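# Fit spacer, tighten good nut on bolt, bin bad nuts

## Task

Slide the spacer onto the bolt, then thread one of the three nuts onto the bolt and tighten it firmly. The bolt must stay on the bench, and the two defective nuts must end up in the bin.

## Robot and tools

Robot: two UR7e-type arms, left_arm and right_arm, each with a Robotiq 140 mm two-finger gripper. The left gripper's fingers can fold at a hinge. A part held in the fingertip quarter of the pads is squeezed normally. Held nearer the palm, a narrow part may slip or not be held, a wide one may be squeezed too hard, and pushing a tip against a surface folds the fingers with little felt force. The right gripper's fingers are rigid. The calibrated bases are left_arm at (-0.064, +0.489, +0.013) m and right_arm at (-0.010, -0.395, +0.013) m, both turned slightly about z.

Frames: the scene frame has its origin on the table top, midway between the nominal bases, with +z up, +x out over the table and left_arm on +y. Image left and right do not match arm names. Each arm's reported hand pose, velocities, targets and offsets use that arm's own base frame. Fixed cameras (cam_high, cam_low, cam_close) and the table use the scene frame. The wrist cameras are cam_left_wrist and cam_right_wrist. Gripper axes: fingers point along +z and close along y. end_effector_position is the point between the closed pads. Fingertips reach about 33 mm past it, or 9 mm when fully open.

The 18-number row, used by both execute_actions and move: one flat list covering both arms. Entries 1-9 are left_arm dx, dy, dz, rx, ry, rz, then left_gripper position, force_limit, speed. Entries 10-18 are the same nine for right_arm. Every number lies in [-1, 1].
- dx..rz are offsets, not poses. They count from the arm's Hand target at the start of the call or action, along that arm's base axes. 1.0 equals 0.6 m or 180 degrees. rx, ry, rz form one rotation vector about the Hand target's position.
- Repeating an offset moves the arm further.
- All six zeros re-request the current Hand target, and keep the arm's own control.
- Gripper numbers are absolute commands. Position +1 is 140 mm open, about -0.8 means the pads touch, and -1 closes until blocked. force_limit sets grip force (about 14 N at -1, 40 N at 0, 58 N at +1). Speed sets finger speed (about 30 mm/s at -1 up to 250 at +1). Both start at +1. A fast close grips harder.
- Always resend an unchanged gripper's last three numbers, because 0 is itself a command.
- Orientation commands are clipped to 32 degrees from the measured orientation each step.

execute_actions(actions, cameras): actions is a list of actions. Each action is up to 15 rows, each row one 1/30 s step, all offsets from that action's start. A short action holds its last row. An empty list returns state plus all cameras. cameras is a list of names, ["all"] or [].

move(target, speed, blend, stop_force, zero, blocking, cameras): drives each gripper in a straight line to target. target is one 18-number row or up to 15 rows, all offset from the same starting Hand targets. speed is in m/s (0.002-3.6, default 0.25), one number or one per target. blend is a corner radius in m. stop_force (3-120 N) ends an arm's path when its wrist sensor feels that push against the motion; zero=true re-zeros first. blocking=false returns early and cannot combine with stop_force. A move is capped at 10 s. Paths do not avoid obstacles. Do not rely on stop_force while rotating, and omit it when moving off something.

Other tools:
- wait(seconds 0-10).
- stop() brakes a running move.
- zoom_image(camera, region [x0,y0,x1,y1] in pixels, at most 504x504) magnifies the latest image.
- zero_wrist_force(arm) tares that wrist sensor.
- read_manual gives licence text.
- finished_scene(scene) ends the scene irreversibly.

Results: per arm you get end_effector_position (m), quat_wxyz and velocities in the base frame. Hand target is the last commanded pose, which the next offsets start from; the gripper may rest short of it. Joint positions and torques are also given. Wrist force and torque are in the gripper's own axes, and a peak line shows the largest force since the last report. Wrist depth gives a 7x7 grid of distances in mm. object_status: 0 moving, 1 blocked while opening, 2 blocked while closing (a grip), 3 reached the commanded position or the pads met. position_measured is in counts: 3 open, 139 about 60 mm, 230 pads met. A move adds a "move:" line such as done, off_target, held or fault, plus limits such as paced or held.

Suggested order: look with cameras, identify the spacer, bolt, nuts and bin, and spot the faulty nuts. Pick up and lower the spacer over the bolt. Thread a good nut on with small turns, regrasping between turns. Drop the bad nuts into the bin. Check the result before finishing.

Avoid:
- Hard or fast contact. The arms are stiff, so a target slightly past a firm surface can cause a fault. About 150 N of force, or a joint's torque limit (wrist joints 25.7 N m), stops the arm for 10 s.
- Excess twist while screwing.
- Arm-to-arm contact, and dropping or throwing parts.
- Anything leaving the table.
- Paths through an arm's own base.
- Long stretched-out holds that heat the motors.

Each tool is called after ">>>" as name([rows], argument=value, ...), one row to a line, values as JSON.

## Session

Scene 1 solved. Starting scene 2.

>>> execute_actions(actions=[], cameras=["all"])

Scene clock: 0.00 s.
left_arm: end_effector_position=(+0.4414, -0.1074, +0.1969) position_measured=3 object_status=3 end_effector_quat_wxyz=(+0.652, -0.330, -0.615, -0.297) | right_arm: end_effector_position=(+0.5040, +0.2607, +0.1921) position_measured=3 object_status=3 end_effector_quat_wxyz=(-0.250, +0.271, +0.919, -0.141)
Joint positions: left_arm=[-0.699 -0.636 0.964 -0.301 -1.349 0.06] | right_arm=[0.237 -0.951 0.955 -0.993 -1.566 0.81]
Joint velocities: within noise
Joint torques (N m): no reading
Wrist force (N): no reading
Wrist torque (N m): no reading
Wrist force, peak (N): no reading
Wrist depth (mm): cam_left_wrist=[2605 254 262 - - 2116 2079 / - - 327 6406 - 3119 2175 / 2116 449 436 - - - 2215 / 2495 132 485 795 - 133 2279 / - 104 514 606 541 117 94 / - 92 429 416 411 387 91 / - 334 344 335 328 322 -] | cam_right_wrist=[457 503 - - - 300 - / - - - - - - - / - - - - - - 261 / 628 120 - - - 135 95 / - 111 - - - - 92 / - - - - - - - / - - - - - - -]
Hand target: left_arm +0.4414, -0.1074, +0.1969; +0.652, -0.330, -0.615, -0.297 | right_arm +0.5040, +0.2607, +0.1921; -0.250, +0.271, +0.919, -0.141
Tool commands: left_gripper/position=+1.0 left_gripper/force_limit=+1.0 left_gripper/speed=+1.0 right_gripper/position=+1.0 right_gripper/force_limit=+1.0 right_gripper/speed=+1.0
camera_calibration:
cam_left_wrist: T_world_to_cam=[[0.790731, 0.609903, -0.0525633, -0.260894], [0.144856, -0.269846, -0.951945, 0.102859], [-0.594778, 0.745118, -0.301724, 0.546592], [0, 0, 0, 1]] pos_world=[0.516498, -0.220399, 0.249123]
cam_right_wrist: T_world_to_cam=[[0.437637, 0.793936, -0.422066, -0.338398], [0.862021, -0.503969, -0.0541788, -0.292057], [-0.255723, -0.340119, -0.904945, 0.533921], [0, 0, 0, 1]] pos_world=[0.536391, 0.303075, 0.324519]

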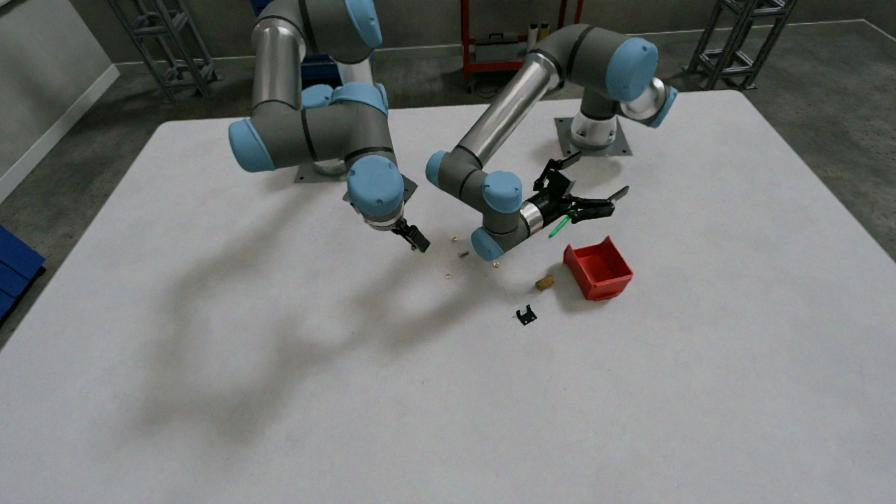

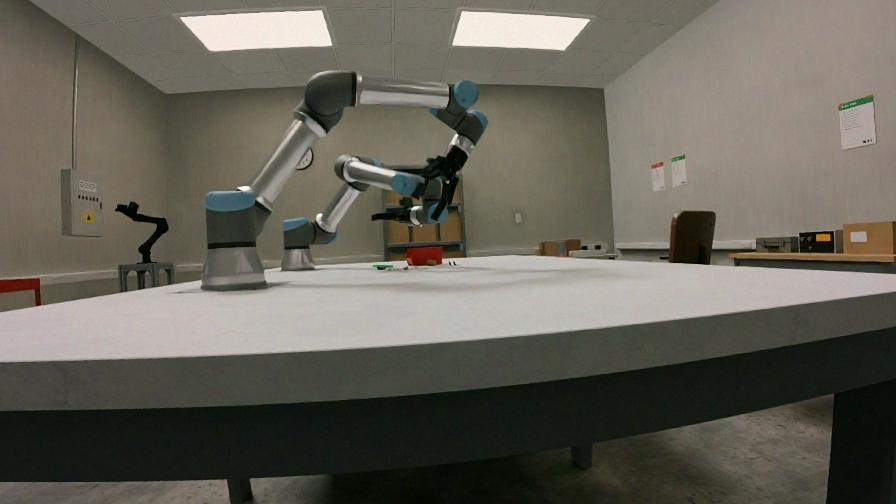

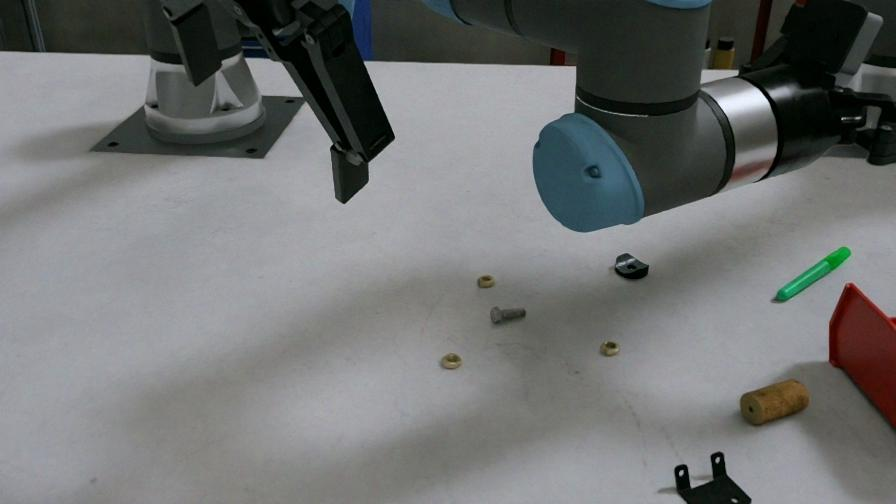

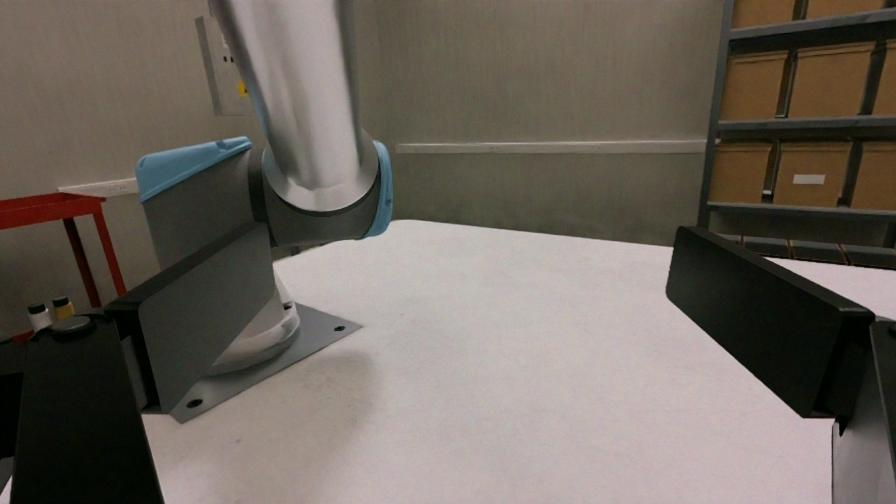

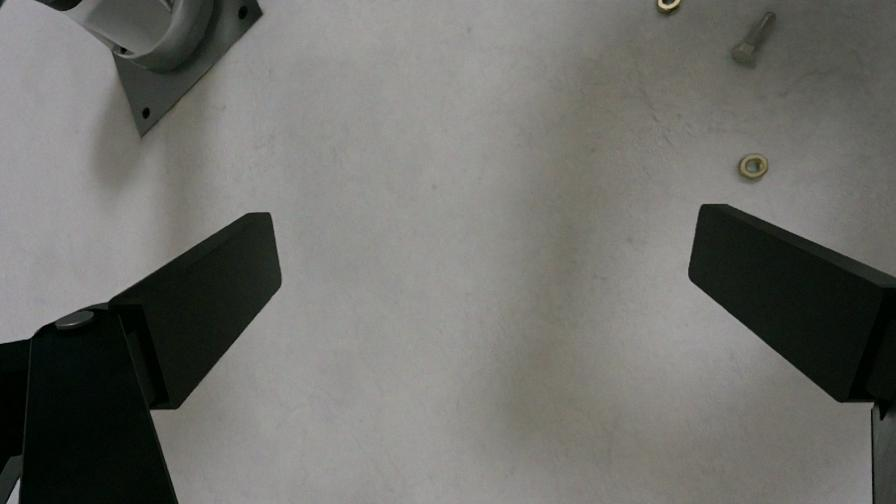

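>>> zoom_image(camera="cam_close", region=[420, 230, 680, 390])

>>> zoom_image(camera="cam_close", region=[596, 240, 666, 290])

>>> zoom_image(camera="cam_close", region=[470, 290, 550, 340])

>>> zoom_image(camera="cam_right_wrist", region=[640, 0, 820, 190])

Scaled by 1.938 from the camera's 896x504 image, which has a finer 1280x720 frame.

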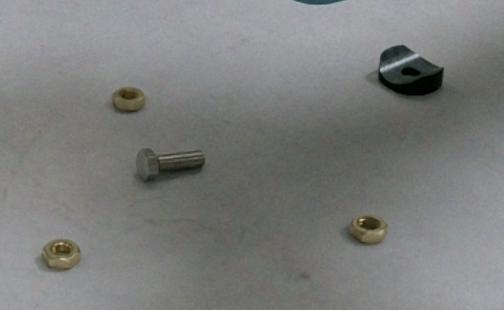

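Scaled by 7.200 from the camera's 896x504 image, which has a finer 1280x720 frame.

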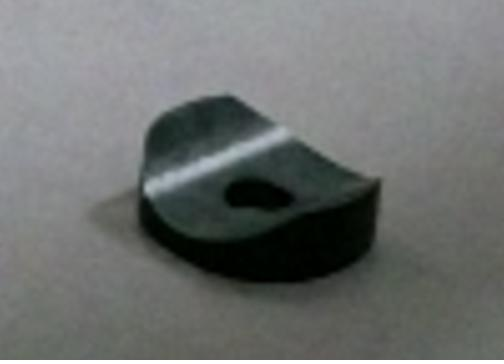

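Scaled by 6.300 from the camera's 896x504 image, which has a finer 1280x720 frame.

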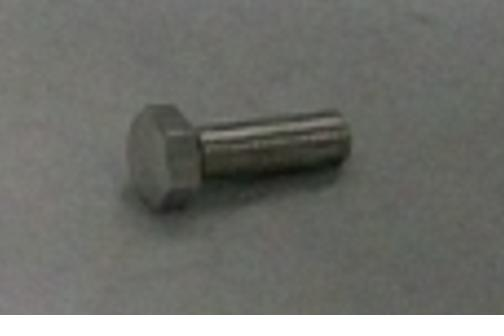

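Scaled by 2.653 from the camera's 896x504 image, which has a finer 1280x720 frame.

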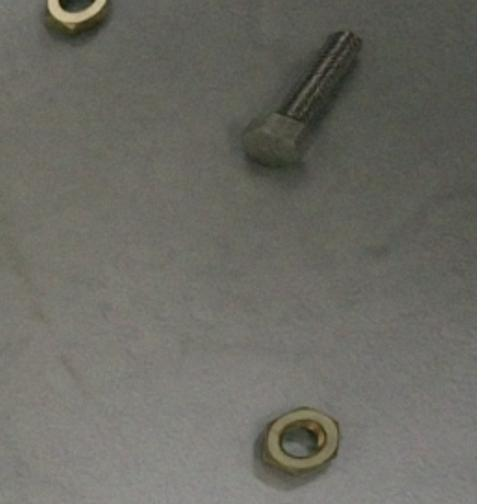

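>>> move(target=[0.1377,-0.5477,-0.0948,-0.4266,-0.277,-0.0371,-0.4,1,-1,0.117,-0.0245,0.0132,0.6247,-0.1235,0.1196,-0.4,1,-1], speed=0.5, cameras=["cam_left_wrist", "cam_close", "cam_high"])

Scene clock: 56.77 s.
left_arm: end_effector_position=(+0.5240, -0.4360, +0.1401) position_measured=179 object_status=0 end_effector_quat_wxyz=(+0.000, +0.538, +0.843, +0.000) | right_arm: end_effector_position=(+0.5742, +0.2460, +0.2000) position_measured=179 object_status=0 end_effector_quat_wxyz=(-0.182, -0.184, +0.682, +0.684)
Joint positions: left_arm=[-0.891 -1.113 1.351 -1.809 -1.571 0.245] | right_arm=[-0.216 -0.631 0.927 -0.292 -0.74 -1.577]
Joint torques (N m): left_arm=[8.8 -33.48 -21.12 -4.05 1.17 0.19] | right_arm=[-7.32 -46.13 -25.41 3.27 2.37 -1.82]
Wrist force (N): left_arm=[-0.2 -0.7 -2.0] | right_arm=[1.6 -2.4 -3.0]
Wrist torque (N m): left_arm=[-0.13 -0.15 -0.04] | right_arm=[0.03 0.00 -0.36]
Wrist force, peak (N): left_arm=[-0.7 -1.5 -2.1] | right_arm=[1.3 -3.3 -3.4]
Wrist depth (mm): cam_left_wrist=[258 258 260 260 260 261 260 / 272 269 272 276 272 274 273 / 285 289 288 284 290 288 290 / 302 300 302 302 299 304 304 / - 314 93 314 90 91 326 / - - - 348 - 66 - / - - - 370 - - -] | cam_right_wrist=[- - 625 864 330 378 312 / - - - 342 334 313 314 / - - - 4161 3897 - - / - - - 3777 117 - - / - - 90 3188 - - - / - - - - - - - / - - - - - - -]
Hand target: left_arm +0.5240, -0.4360, +0.1401; +0.000, +0.538, +0.843, +0.000 | right_arm +0.5742, +0.2460, +0.2000; -0.182, -0.184, +0.682, +0.684
Off the commanded pose: left_arm 0.000 m, 0 deg | right_arm 0.000 m, 0 deg.
move: done
camera_calibration:
cam_left_wrist: T_world_to_cam=[[0.901172, 0.433435, -0.00478564, -0.270216], [0.411002, -0.850921, 0.327125, -0.623881], [0.137715, -0.296763, -0.944969, 0.0753969], [0, 0, 0, 1]] pos_world=[0.489545, -0.391377, 0.274042]
Images, in order (width x height): cam_high 896x504, cam_close 896x504, cam_left_wrist 896x504.

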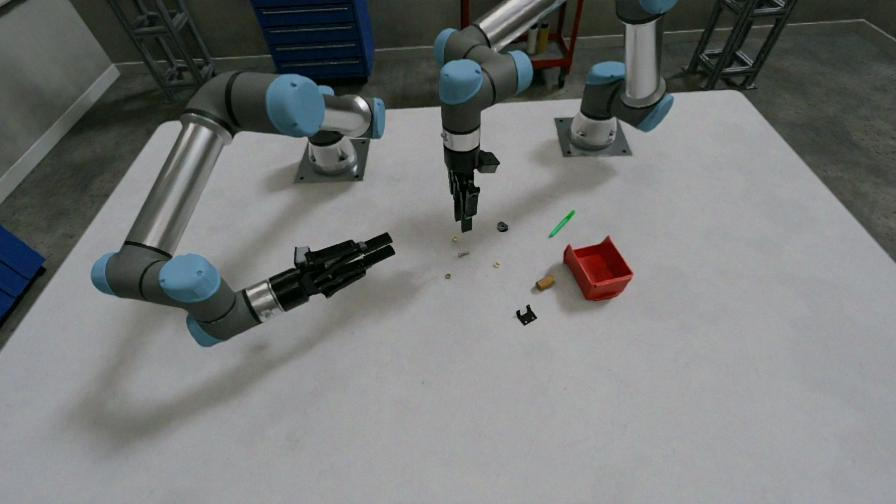

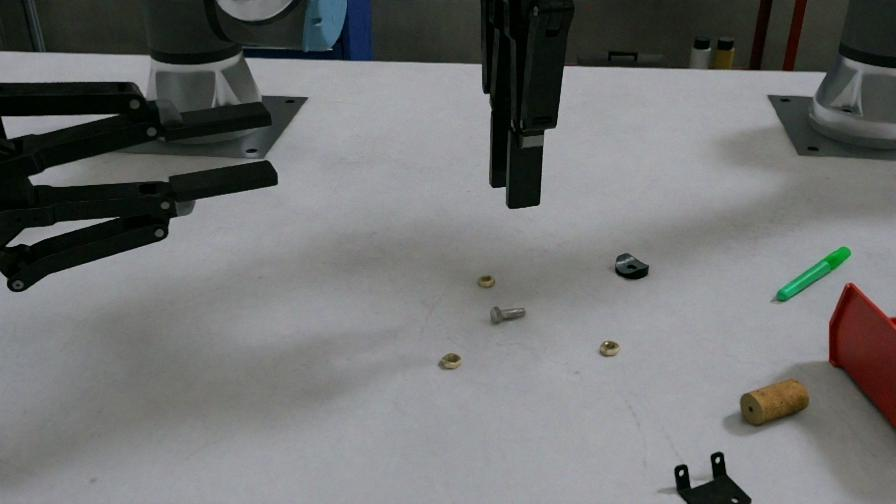

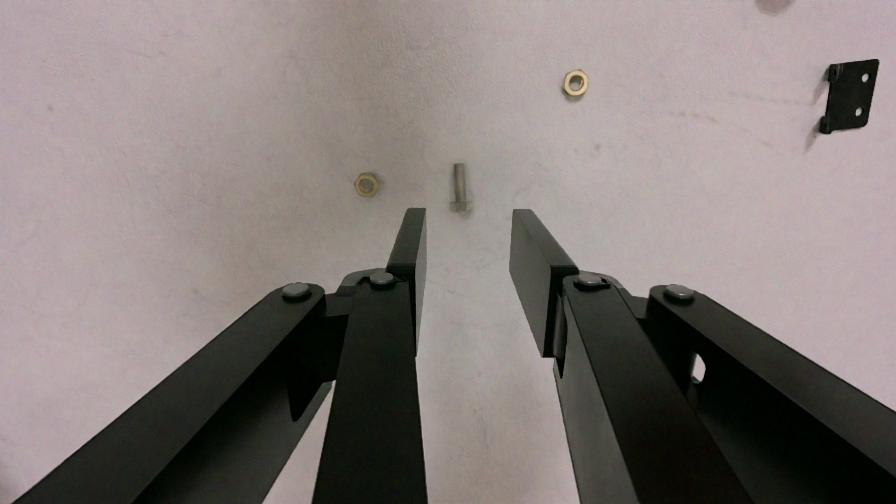

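>>> zoom_image(camera="cam_left_wrist", region=[400, 140, 520, 240])

>>> zoom_image(camera="cam_left_wrist", region=[340, 160, 390, 210])

>>> zoom_image(camera="cam_left_wrist", region=[550, 55, 605, 110])

Scaled by 4.200 from the camera's 896x504 image, which has a finer 1280x720 frame.

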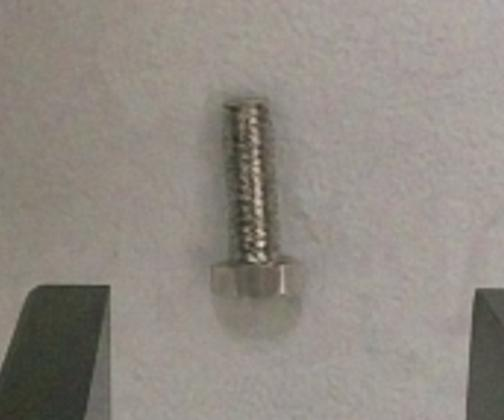

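Scaled by 10.080 from the camera's 896x504 image, which has a finer 1280x720 frame.

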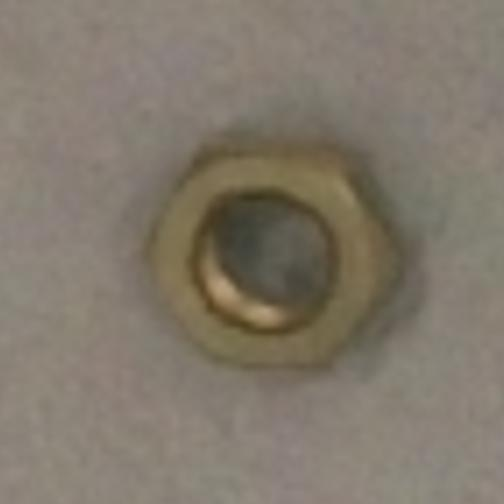

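Scaled by 9.164 from the camera's 896x504 image, which has a finer 1280x720 frame.

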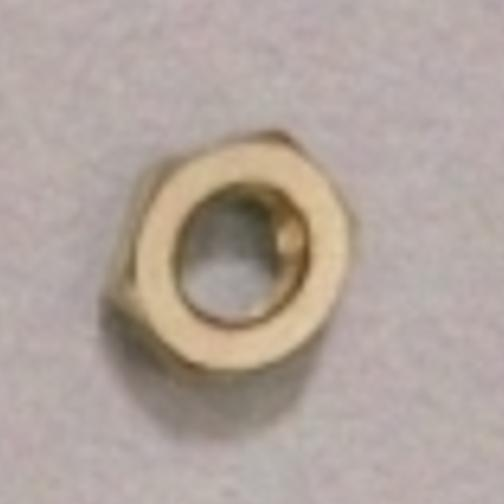

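>>> move([
  [-0.0082,0.0133,-0.15,0,0,0.0072,-0.4,1,-1,0,0,0,0,0,0,-0.4,1,-1],
  [-0.0082,0.0133,-0.195,0,0,0.0072,-0.4,1,-1,0,0,0,0,0,0,-0.4,1,-1],
], speed=[0.2,0.06], blend=[0.004,0], cameras=["cam_left_wrist"])

>>> zoom_image(camera="cam_left_wrist", region=[390, 170, 550, 310])

Scene clock: 72.07 s.
left_arm: end_effector_position=(+0.5190, -0.4279, +0.0228) position_measured=179 object_status=3 end_effector_quat_wxyz=(+0.000, +0.528, +0.849, +0.000) end_effector_velocity=(-0.001, +0.000, +0.002) end_effector_angular_velocity=(+0.000, +0.000, -0.001) | right_arm: end_effector_position=(+0.5743, +0.2460, +0.2000) position_measured=179 object_status=3 end_effector_quat_wxyz=(-0.182, -0.184, +0.682, +0.684)
Joint positions: left_arm=[-0.889 -1.031 1.546 -2.085 -1.571 0.224] | right_arm=[-0.216 -0.631 0.927 -0.292 -0.74 -1.577]
Joint velocities: left_arm=[-0.001 -0.003 -0.001 0.005 0 0] | right_arm=[within noise]
Joint torques (N m): left_arm=[1.74 -58.45 -33.02 -1.34 1.3 0.89] | right_arm=[-7.46 -45.05 -32.47 3.39 2.06 -1.88]
Wrist force (N): left_arm=[-0.3 -0.9 -2.5] | right_arm=[1.6 -2.5 -3.1]
Wrist torque (N m): left_arm=[-0.18 -0.13 0.04] | right_arm=[0.02 0.00 -0.36]
Wrist force, peak (N): left_arm=[-0.7 -0.6 -4.6] | right_arm=[1.9 -2.5 -3.2]
Wrist depth (mm): cam_left_wrist=[152 153 152 152 153 153 153 / 164 160 160 160 160 159 161 / 169 169 171 169 170 169 169 / 178 178 176 176 175 179 179 / 189 187 85 187 89 90 191 / - - - 202 - 66 - / - - - 216 - - -] | cam_right_wrist=[- - 357 874 392 674 2081 / - - 355 333 324 326 2531 / - 353 606 4161 2531 3410 - / - - - 131 141 3069 2759 / - - 90 3558 - - - / - - - 3458 - - - / - - - 3836 - - -]
Hand target: left_arm +0.5191, -0.4281, +0.0231; +0.000, +0.528, +0.849, +0.000 | right_arm +0.5742, +0.2460, +0.2000; -0.182, -0.184, +0.682, +0.684
Off the commanded pose: left_arm 0.000 m, 0 deg | right_arm 0.000 m, 0 deg.
move: done
camera_calibration:
cam_left_wrist: T_world_to_cam=[[0.891113, 0.453756, -0.00481339, -0.255883], [0.430271, -0.841527, 0.326648, -0.582596], [0.144168, -0.293151, -0.945134, -0.0340996], [0, 0, 0, 1]] pos_world=[0.483611, -0.384159, 0.156843]
Images, in order (width x height): cam_left_wrist 896x504.

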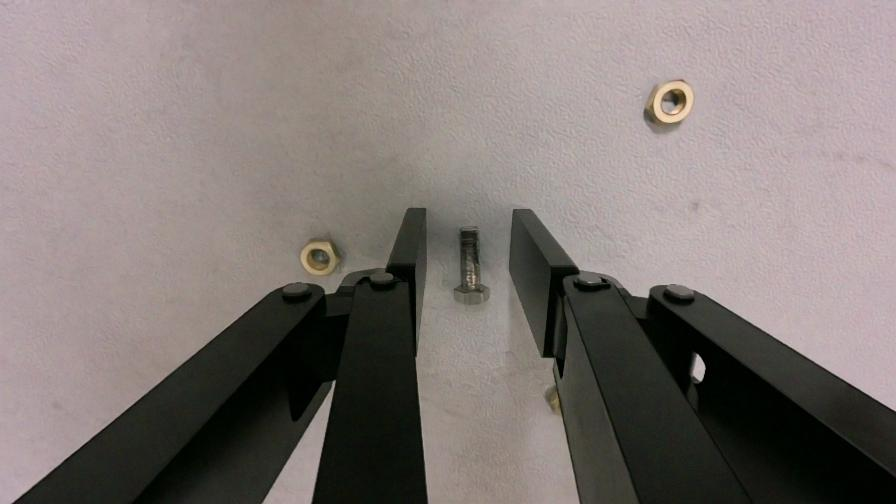

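Scaled by 3.150 from the camera's 896x504 image, which has a finer 1280x720 frame.

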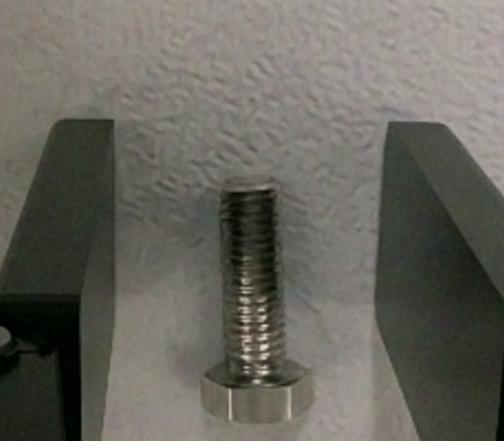

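>>> move([
  [0,0,0,0,0,0,-1,0.3,-1,0,0,0,0,0,0,-0.4,1,-1],
  [0,0,0.06,0,0,0,-1,0.3,-1,0,0,0,0,0,0,-0.4,1,-1],
  [0.0500,-0.0157,0.25,0,0,0.2653,-1,0.3,-1,0,0,0,0,0,0,-0.4,1,-1],
  [0.106,-0.0657,0.295,0,0,0.5306,-1,0.3,-1,0,0,0,0,0,0,-0.4,1,-1],
], speed=[0.1,0.1,0.35,0.35], blend=[0,0.01,0.04,0], cameras=["cam_left_wrist", "cam_right_wrist", "cam_close", "cam_low"])

Scene clock: 84.50 s.
left_arm: end_effector_position=(+0.5827, -0.4675, +0.2000) position_measured=223 object_status=2 end_effector_quat_wxyz=(+0.000, -0.273, +0.962, +0.000) | right_arm: end_effector_position=(+0.5743, +0.2460, +0.2000) position_measured=179 object_status=3 end_effector_quat_wxyz=(-0.182, -0.184, +0.682, +0.684)
Joint positions: left_arm=[-0.855 -0.961 0.961 -1.57 -1.571 -1.409] | right_arm=[-0.216 -0.631 0.927 -0.292 -0.74 -1.577]
Joint torques (N m): left_arm=[-0.49 -64.59 -14.53 -4.21 1.2 -0.91] | right_arm=[-7.38 -46.48 -31.67 3.21 1.6 -1.72]
Wrist force (N): left_arm=[-0.5 -0.8 -1.9] | right_arm=[1.8 -2.4 -3.1]
Wrist torque (N m): left_arm=[-0.15 -0.07 -0.16] | right_arm=[0.03 -0.04 -0.36]
Wrist force, peak (N): left_arm=[0.3 -1.0 -5.2] | right_arm=[2.0 -2.4 -3.1]
Wrist depth (mm): cam_left_wrist=[317 318 319 316 313 319 321 / 327 327 331 330 336 332 333 / 349 345 345 343 350 350 349 / 163 374 367 131 369 367 363 / 387 - 89 83 89 384 387 / 409 - 70 - 70 74 372 / - - - - - 69 -] | cam_right_wrist=[- - 623 883 772 655 340 / - - - 4464 789 284 272 / - - - 295 268 267 273 / - - - 127 115 - - / - - 90 3610 - - 2012 / - - - - - - - / - - - - - - -]
Hand target: left_arm +0.5827, -0.4675, +0.2001; +0.000, -0.273, +0.962, +0.000 | right_arm +0.5742, +0.2460, +0.2000; -0.182, -0.184, +0.682, +0.684
Off the commanded pose: left_arm 0.000 m, 0 deg | right_arm 0.000 m, 0 deg.
move: done
camera_calibration:
cam_left_wrist: T_world_to_cam=[[-0.537015, 0.84356, -0.00463236, 0.720438], [0.796349, 0.508756, 0.327102, -0.283286], [0.278287, 0.17197, -0.944978, 0.251795], [0, 0, 0, 1]] pos_world=[0.542409, -0.506911, 0.333941]
cam_right_wrist: T_world_to_cam=[[0.0139007, 0.0269949, 0.999539, -0.206541], [0.986687, 0.161622, -0.018087, -0.602112], [-0.162036, 0.986483, -0.0243888, -0.00220112], [0, 0, 0, 1]] pos_world=[0.59661, 0.105061, 0.195502]
Images, in order (width x height): cam_low 896x504, cam_close 896x504, cam_left_wrist 896x504, cam_right_wrist 896x504.

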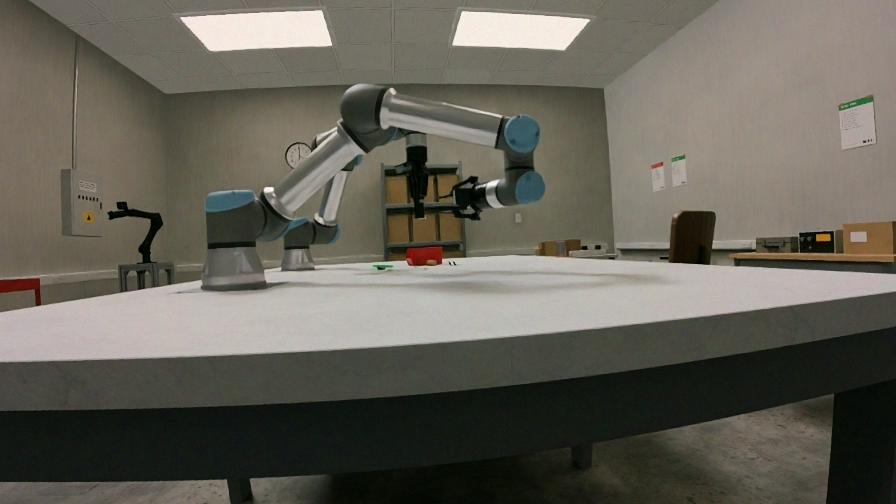

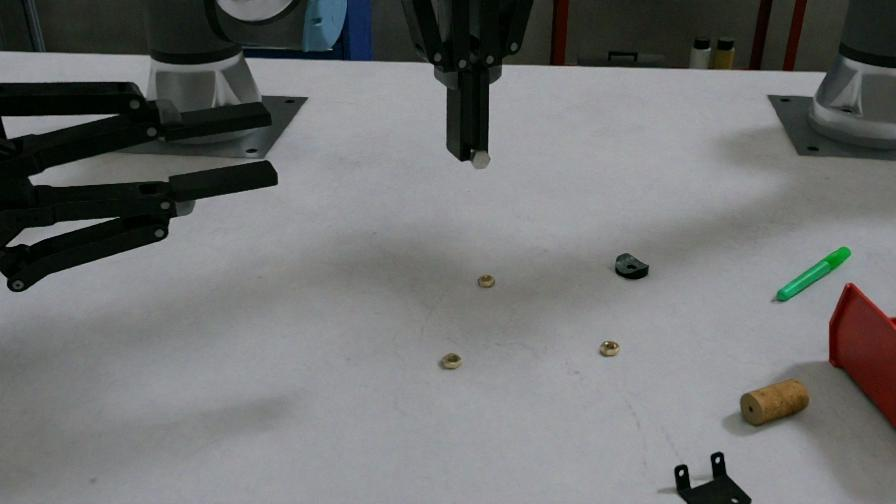

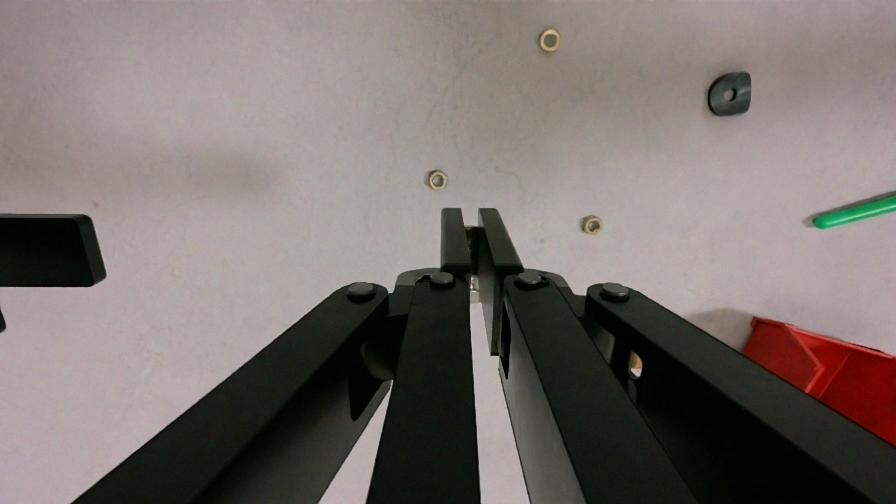

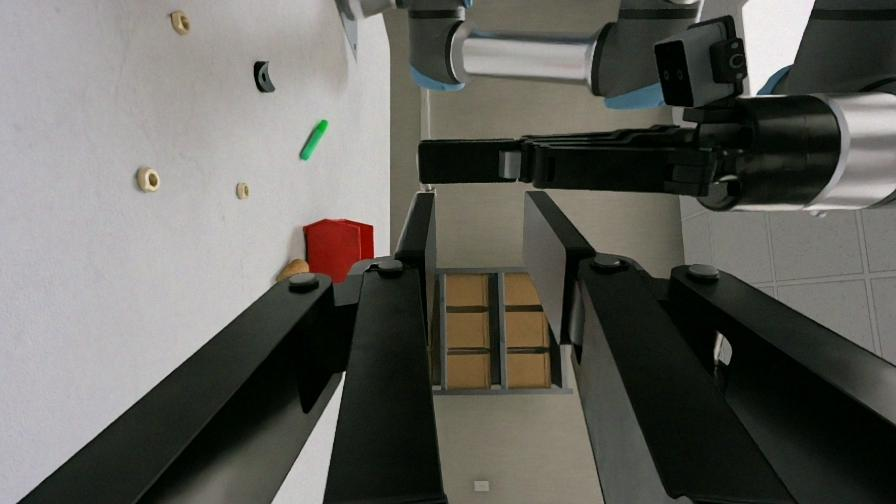

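>>> zoom_image(camera="cam_right_wrist", region=[390, 110, 550, 230])

>>> zoom_image(camera="cam_left_wrist", region=[410, 190, 550, 320])

>>> zoom_image(camera="cam_close", region=[430, 100, 530, 180])

Scaled by 3.150 from the camera's 896x504 image, which has a finer 1280x720 frame.

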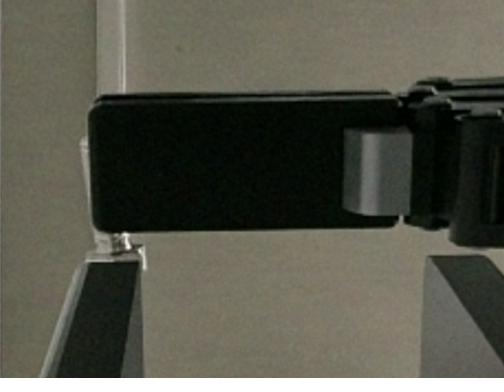

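Scaled by 3.600 from the camera's 896x504 image, which has a finer 1280x720 frame.

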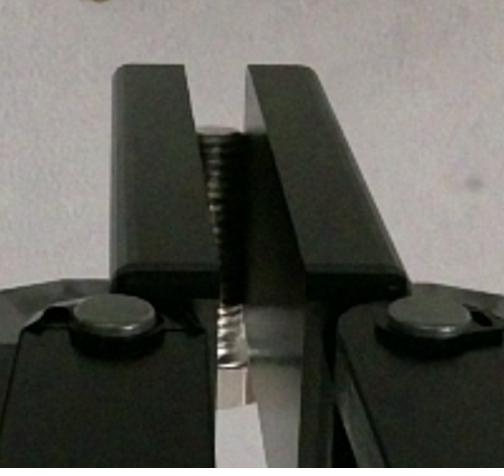

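Scaled by 5.040 from the camera's 896x504 image, which has a finer 1280x720 frame.

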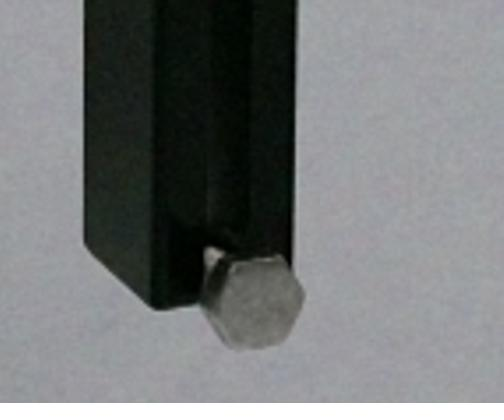

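>>> zoom_image(camera="cam_right_wrist", region=[405, 135, 455, 205])

Scaled by 7.200 from the camera's 896x504 image, which has a finer 1280x720 frame.

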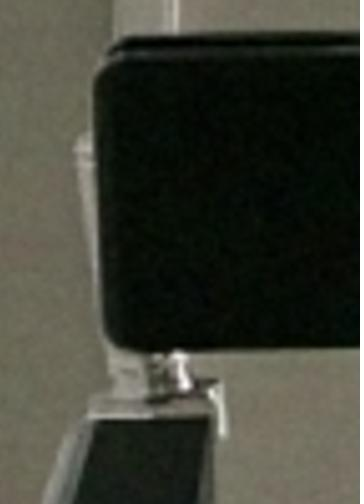

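>>> move(target=[0,0,0,-0.0161,0.026,0,-1,0.3,-1,-0.0317,0.1555,-0.0437,0,0,0,-0.4,1,-1], speed=0.3, cameras=["cam_left_wrist", "cam_right_wrist", "cam_close"])

>>> zoom_image(camera="cam_right_wrist", region=[400, 110, 560, 230])

>>> zoom_image(camera="cam_left_wrist", region=[380, 190, 560, 350])

Scene clock: 104.20 s.
left_arm: end_effector_position=(+0.5827, -0.4674, +0.2000) position_measured=223 object_status=2 end_effector_quat_wxyz=(-0.046, -0.273, +0.961, -0.013) | right_arm: end_effector_position=(+0.5552, +0.3392, +0.1738) position_measured=179 object_status=3 end_effector_quat_wxyz=(-0.182, -0.184, +0.682, +0.684)
Joint positions: left_arm=[-0.816 -0.93 0.909 -1.53 -1.665 -1.369] | right_arm=[-0.09 -0.649 1.033 -0.379 -0.614 -1.578]
Joint torques (N m): left_arm=[-8.86 -66.28 -15.24 -4.02 0.07 -1.71] | right_arm=[3.16 -45 -29.66 2.57 -1.17 1.44]
Wrist force (N): left_arm=[-0.6 -0.8 -1.7] | right_arm=[1.6 -2.4 -3.1]
Wrist torque (N m): left_arm=[-0.15 -0.05 -0.14] | right_arm=[0.03 0.00 -0.22]
Wrist force, peak (N): left_arm=[-1.6 -0.8 -1.7] | right_arm=[2.6 -1.7 -6.1]
Wrist depth (mm): cam_left_wrist=[321 323 321 325 323 325 327 / 333 337 336 338 334 334 340 / 349 349 343 349 353 352 350 / 356 359 361 131 360 365 367 / 146 151 95 83 89 89 380 / 136 - - - 70 74 373 / - - - - - 68 -] | cam_right_wrist=[- - - 808 710 602 - / - - - 198 200 179 188 / - - - 204 202 175 167 / - - 502 3458 140 - 2455 / - - 90 3318 - - 2232 / - - - 3031 - - - / - - - - - - -]
Hand target: left_arm +0.5827, -0.4675, +0.2001; -0.046, -0.273, +0.961, -0.013 | right_arm +0.5552, +0.3393, +0.1738; -0.182, -0.184, +0.682, +0.684
Off the commanded pose: left_arm 0.000 m, 0 deg | right_arm 0.000 m, 0 deg.
move: done
camera_calibration:
cam_left_wrist: T_world_to_cam=[[-0.537496, 0.843259, -0.00347232, 0.720325], [0.81922, 0.523141, 0.234951, -0.27151], [0.199941, 0.12344, -0.972001, 0.280166], [0, 0, 0, 1]] pos_world=[0.553581, -0.499966, 0.338615]
cam_right_wrist: T_world_to_cam=[[0.0139007, 0.0269949, 0.999539, -0.182606], [0.986687, 0.161622, -0.018087, -0.598819], [-0.162036, 0.986483, -0.0243888, -0.0979739], [0, 0, 0, 1]] pos_world=[0.57751, 0.198361, 0.169302]
Images, in order (width x height): cam_close 896x504, cam_left_wrist 896x504, cam_right_wrist 896x504.

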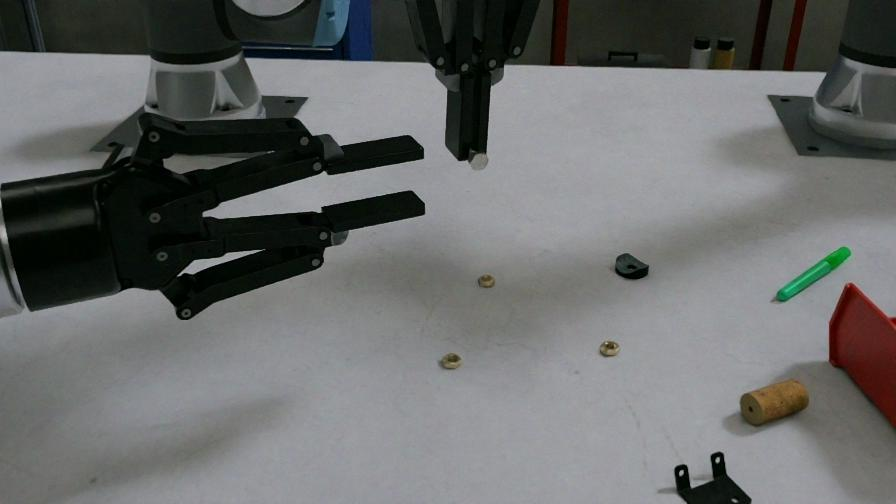

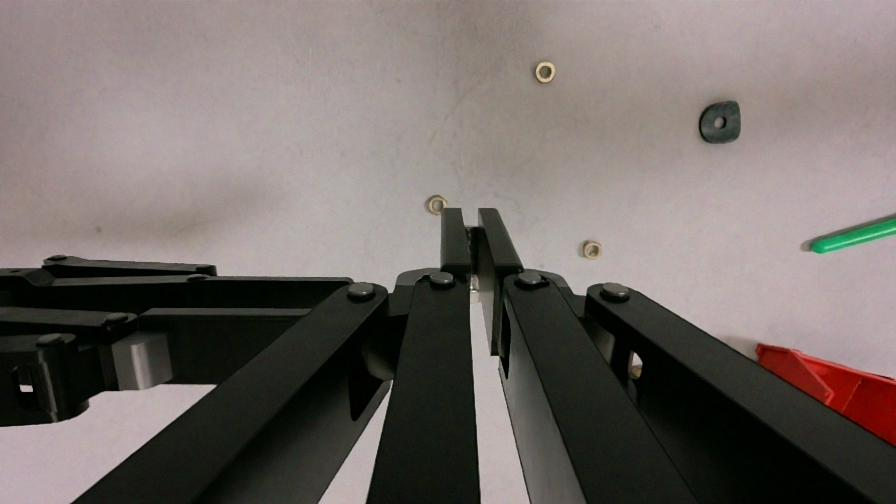

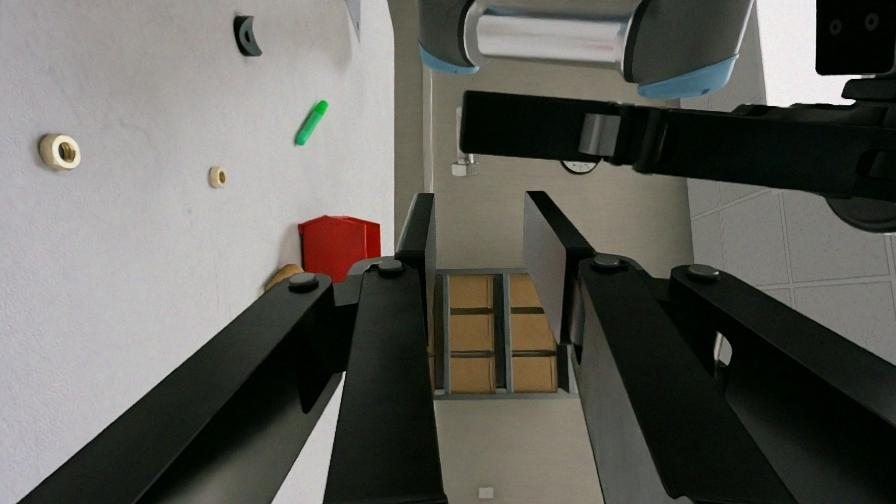

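Scaled by 3.150 from the camera's 896x504 image, which has a finer 1280x720 frame.

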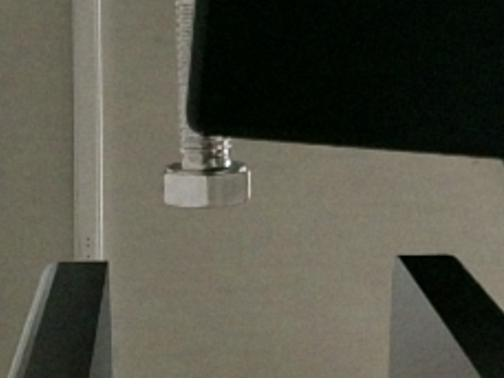

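Scaled by 2.800 from the camera's 896x504 image, which has a finer 1280x720 frame.

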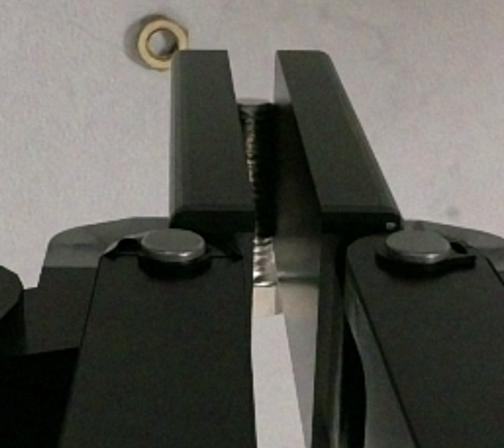

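>>> zoom_image(camera="cam_close", region=[300, 100, 520, 240])

Scaled by 2.291 from the camera's 896x504 image, which has a finer 1280x720 frame.

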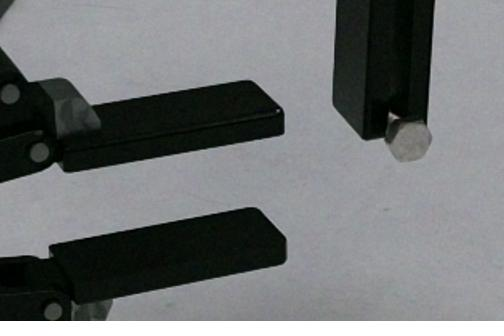

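>>> move(target=[0,0,0,0,0,0,-1,0.3,-1,-0.0418,0.0625,-0.0068,0,0,0,-0.4,1,-1], speed=0.1, cameras=["cam_right_wrist", "cam_close"])

>>> zoom_image(camera="cam_right_wrist", region=[400, 110, 560, 230])

>>> zoom_image(camera="cam_close", region=[340, 100, 540, 240])

Scene clock: 134.07 s.
left_arm: end_effector_position=(+0.5827, -0.4675, +0.2001) position_measured=223 object_status=2 end_effector_quat_wxyz=(-0.046, -0.273, +0.961, -0.013) | right_arm: end_effector_position=(+0.5301, +0.3768, +0.1698) position_measured=179 object_status=3 end_effector_quat_wxyz=(-0.182, -0.184, +0.682, +0.684)
Joint positions: left_arm=[-0.816 -0.93 0.909 -1.53 -1.665 -1.369] | right_arm=[-0.038 -0.695 1.132 -0.432 -0.562 -1.578]
Joint torques (N m): left_arm=[-8.44 -65.4 -14.86 -4.14 -1.1 -1.67] | right_arm=[-7.49 -43.57 -31.32 2.79 -2.68 1.39]
Wrist force (N): left_arm=[-0.8 -0.7 -1.7] | right_arm=[1.7 -2.5 -2.9]
Wrist torque (N m): left_arm=[-0.14 -0.02 -0.14] | right_arm=[0.03 0.00 -0.23]
Wrist force, peak (N): left_arm=[-0.7 -0.8 -1.9] | right_arm=[1.5 -2.3 -4.7]
Wrist depth (mm): cam_left_wrist=[- 320 323 325 325 326 328 / 334 334 335 337 337 335 339 / 346 349 349 353 350 351 - / 354 355 360 119 364 365 357 / 155 149 89 83 89 83 - / 130 - - - 70 74 376 / - - - - - 68 -] | cam_right_wrist=[- - - 765 664 559 - / - - - - 155 204 137 / - - - 168 161 140 131 / - - - 129 140 3458 - / - - 90 3230 - - - / - - - 3458 - - - / - - - - - - -]
Hand target: left_arm +0.5827, -0.4675, +0.2001; -0.046, -0.273, +0.961, -0.013 | right_arm +0.5301, +0.3768, +0.1697; -0.182, -0.184, +0.682, +0.684
Off the commanded pose: left_arm 0.000 m, 0 deg | right_arm 0.000 m, 0 deg.
move: done
camera_calibration:
cam_right_wrist: T_world_to_cam=[[0.0138021, 0.0269787, 0.999541, -0.179116], [0.986689, 0.161623, -0.017987, -0.580221], [-0.162035, 0.986484, -0.0243888, -0.139234], [0, 0, 0, 1]] pos_world=[0.552409, 0.235961, 0.165202]
Images, in order (width x height): cam_close 896x504, cam_right_wrist 896x504.

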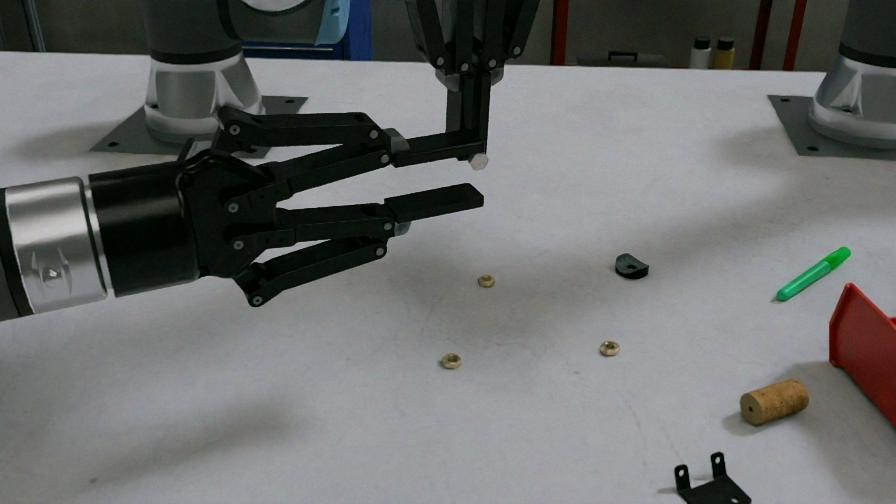

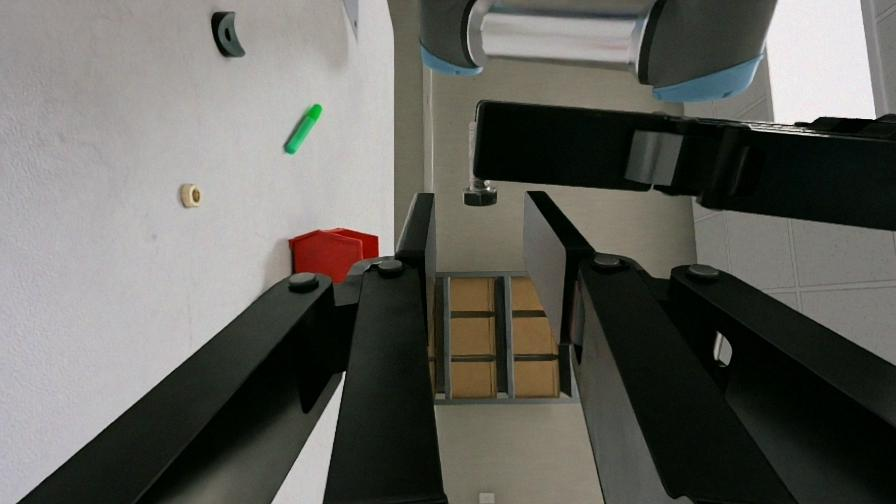

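Scaled by 3.150 from the camera's 896x504 image, which has a finer 1280x720 frame.

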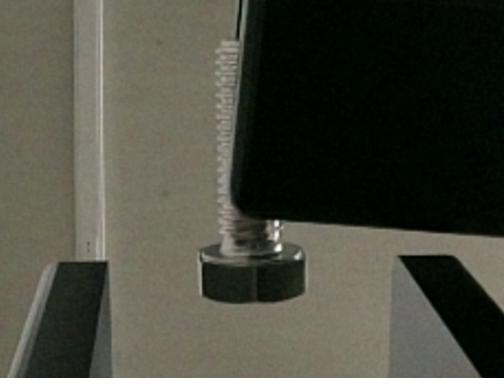

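Scaled by 2.520 from the camera's 896x504 image, which has a finer 1280x720 frame.

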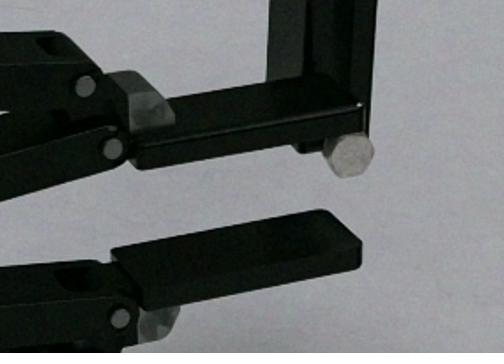

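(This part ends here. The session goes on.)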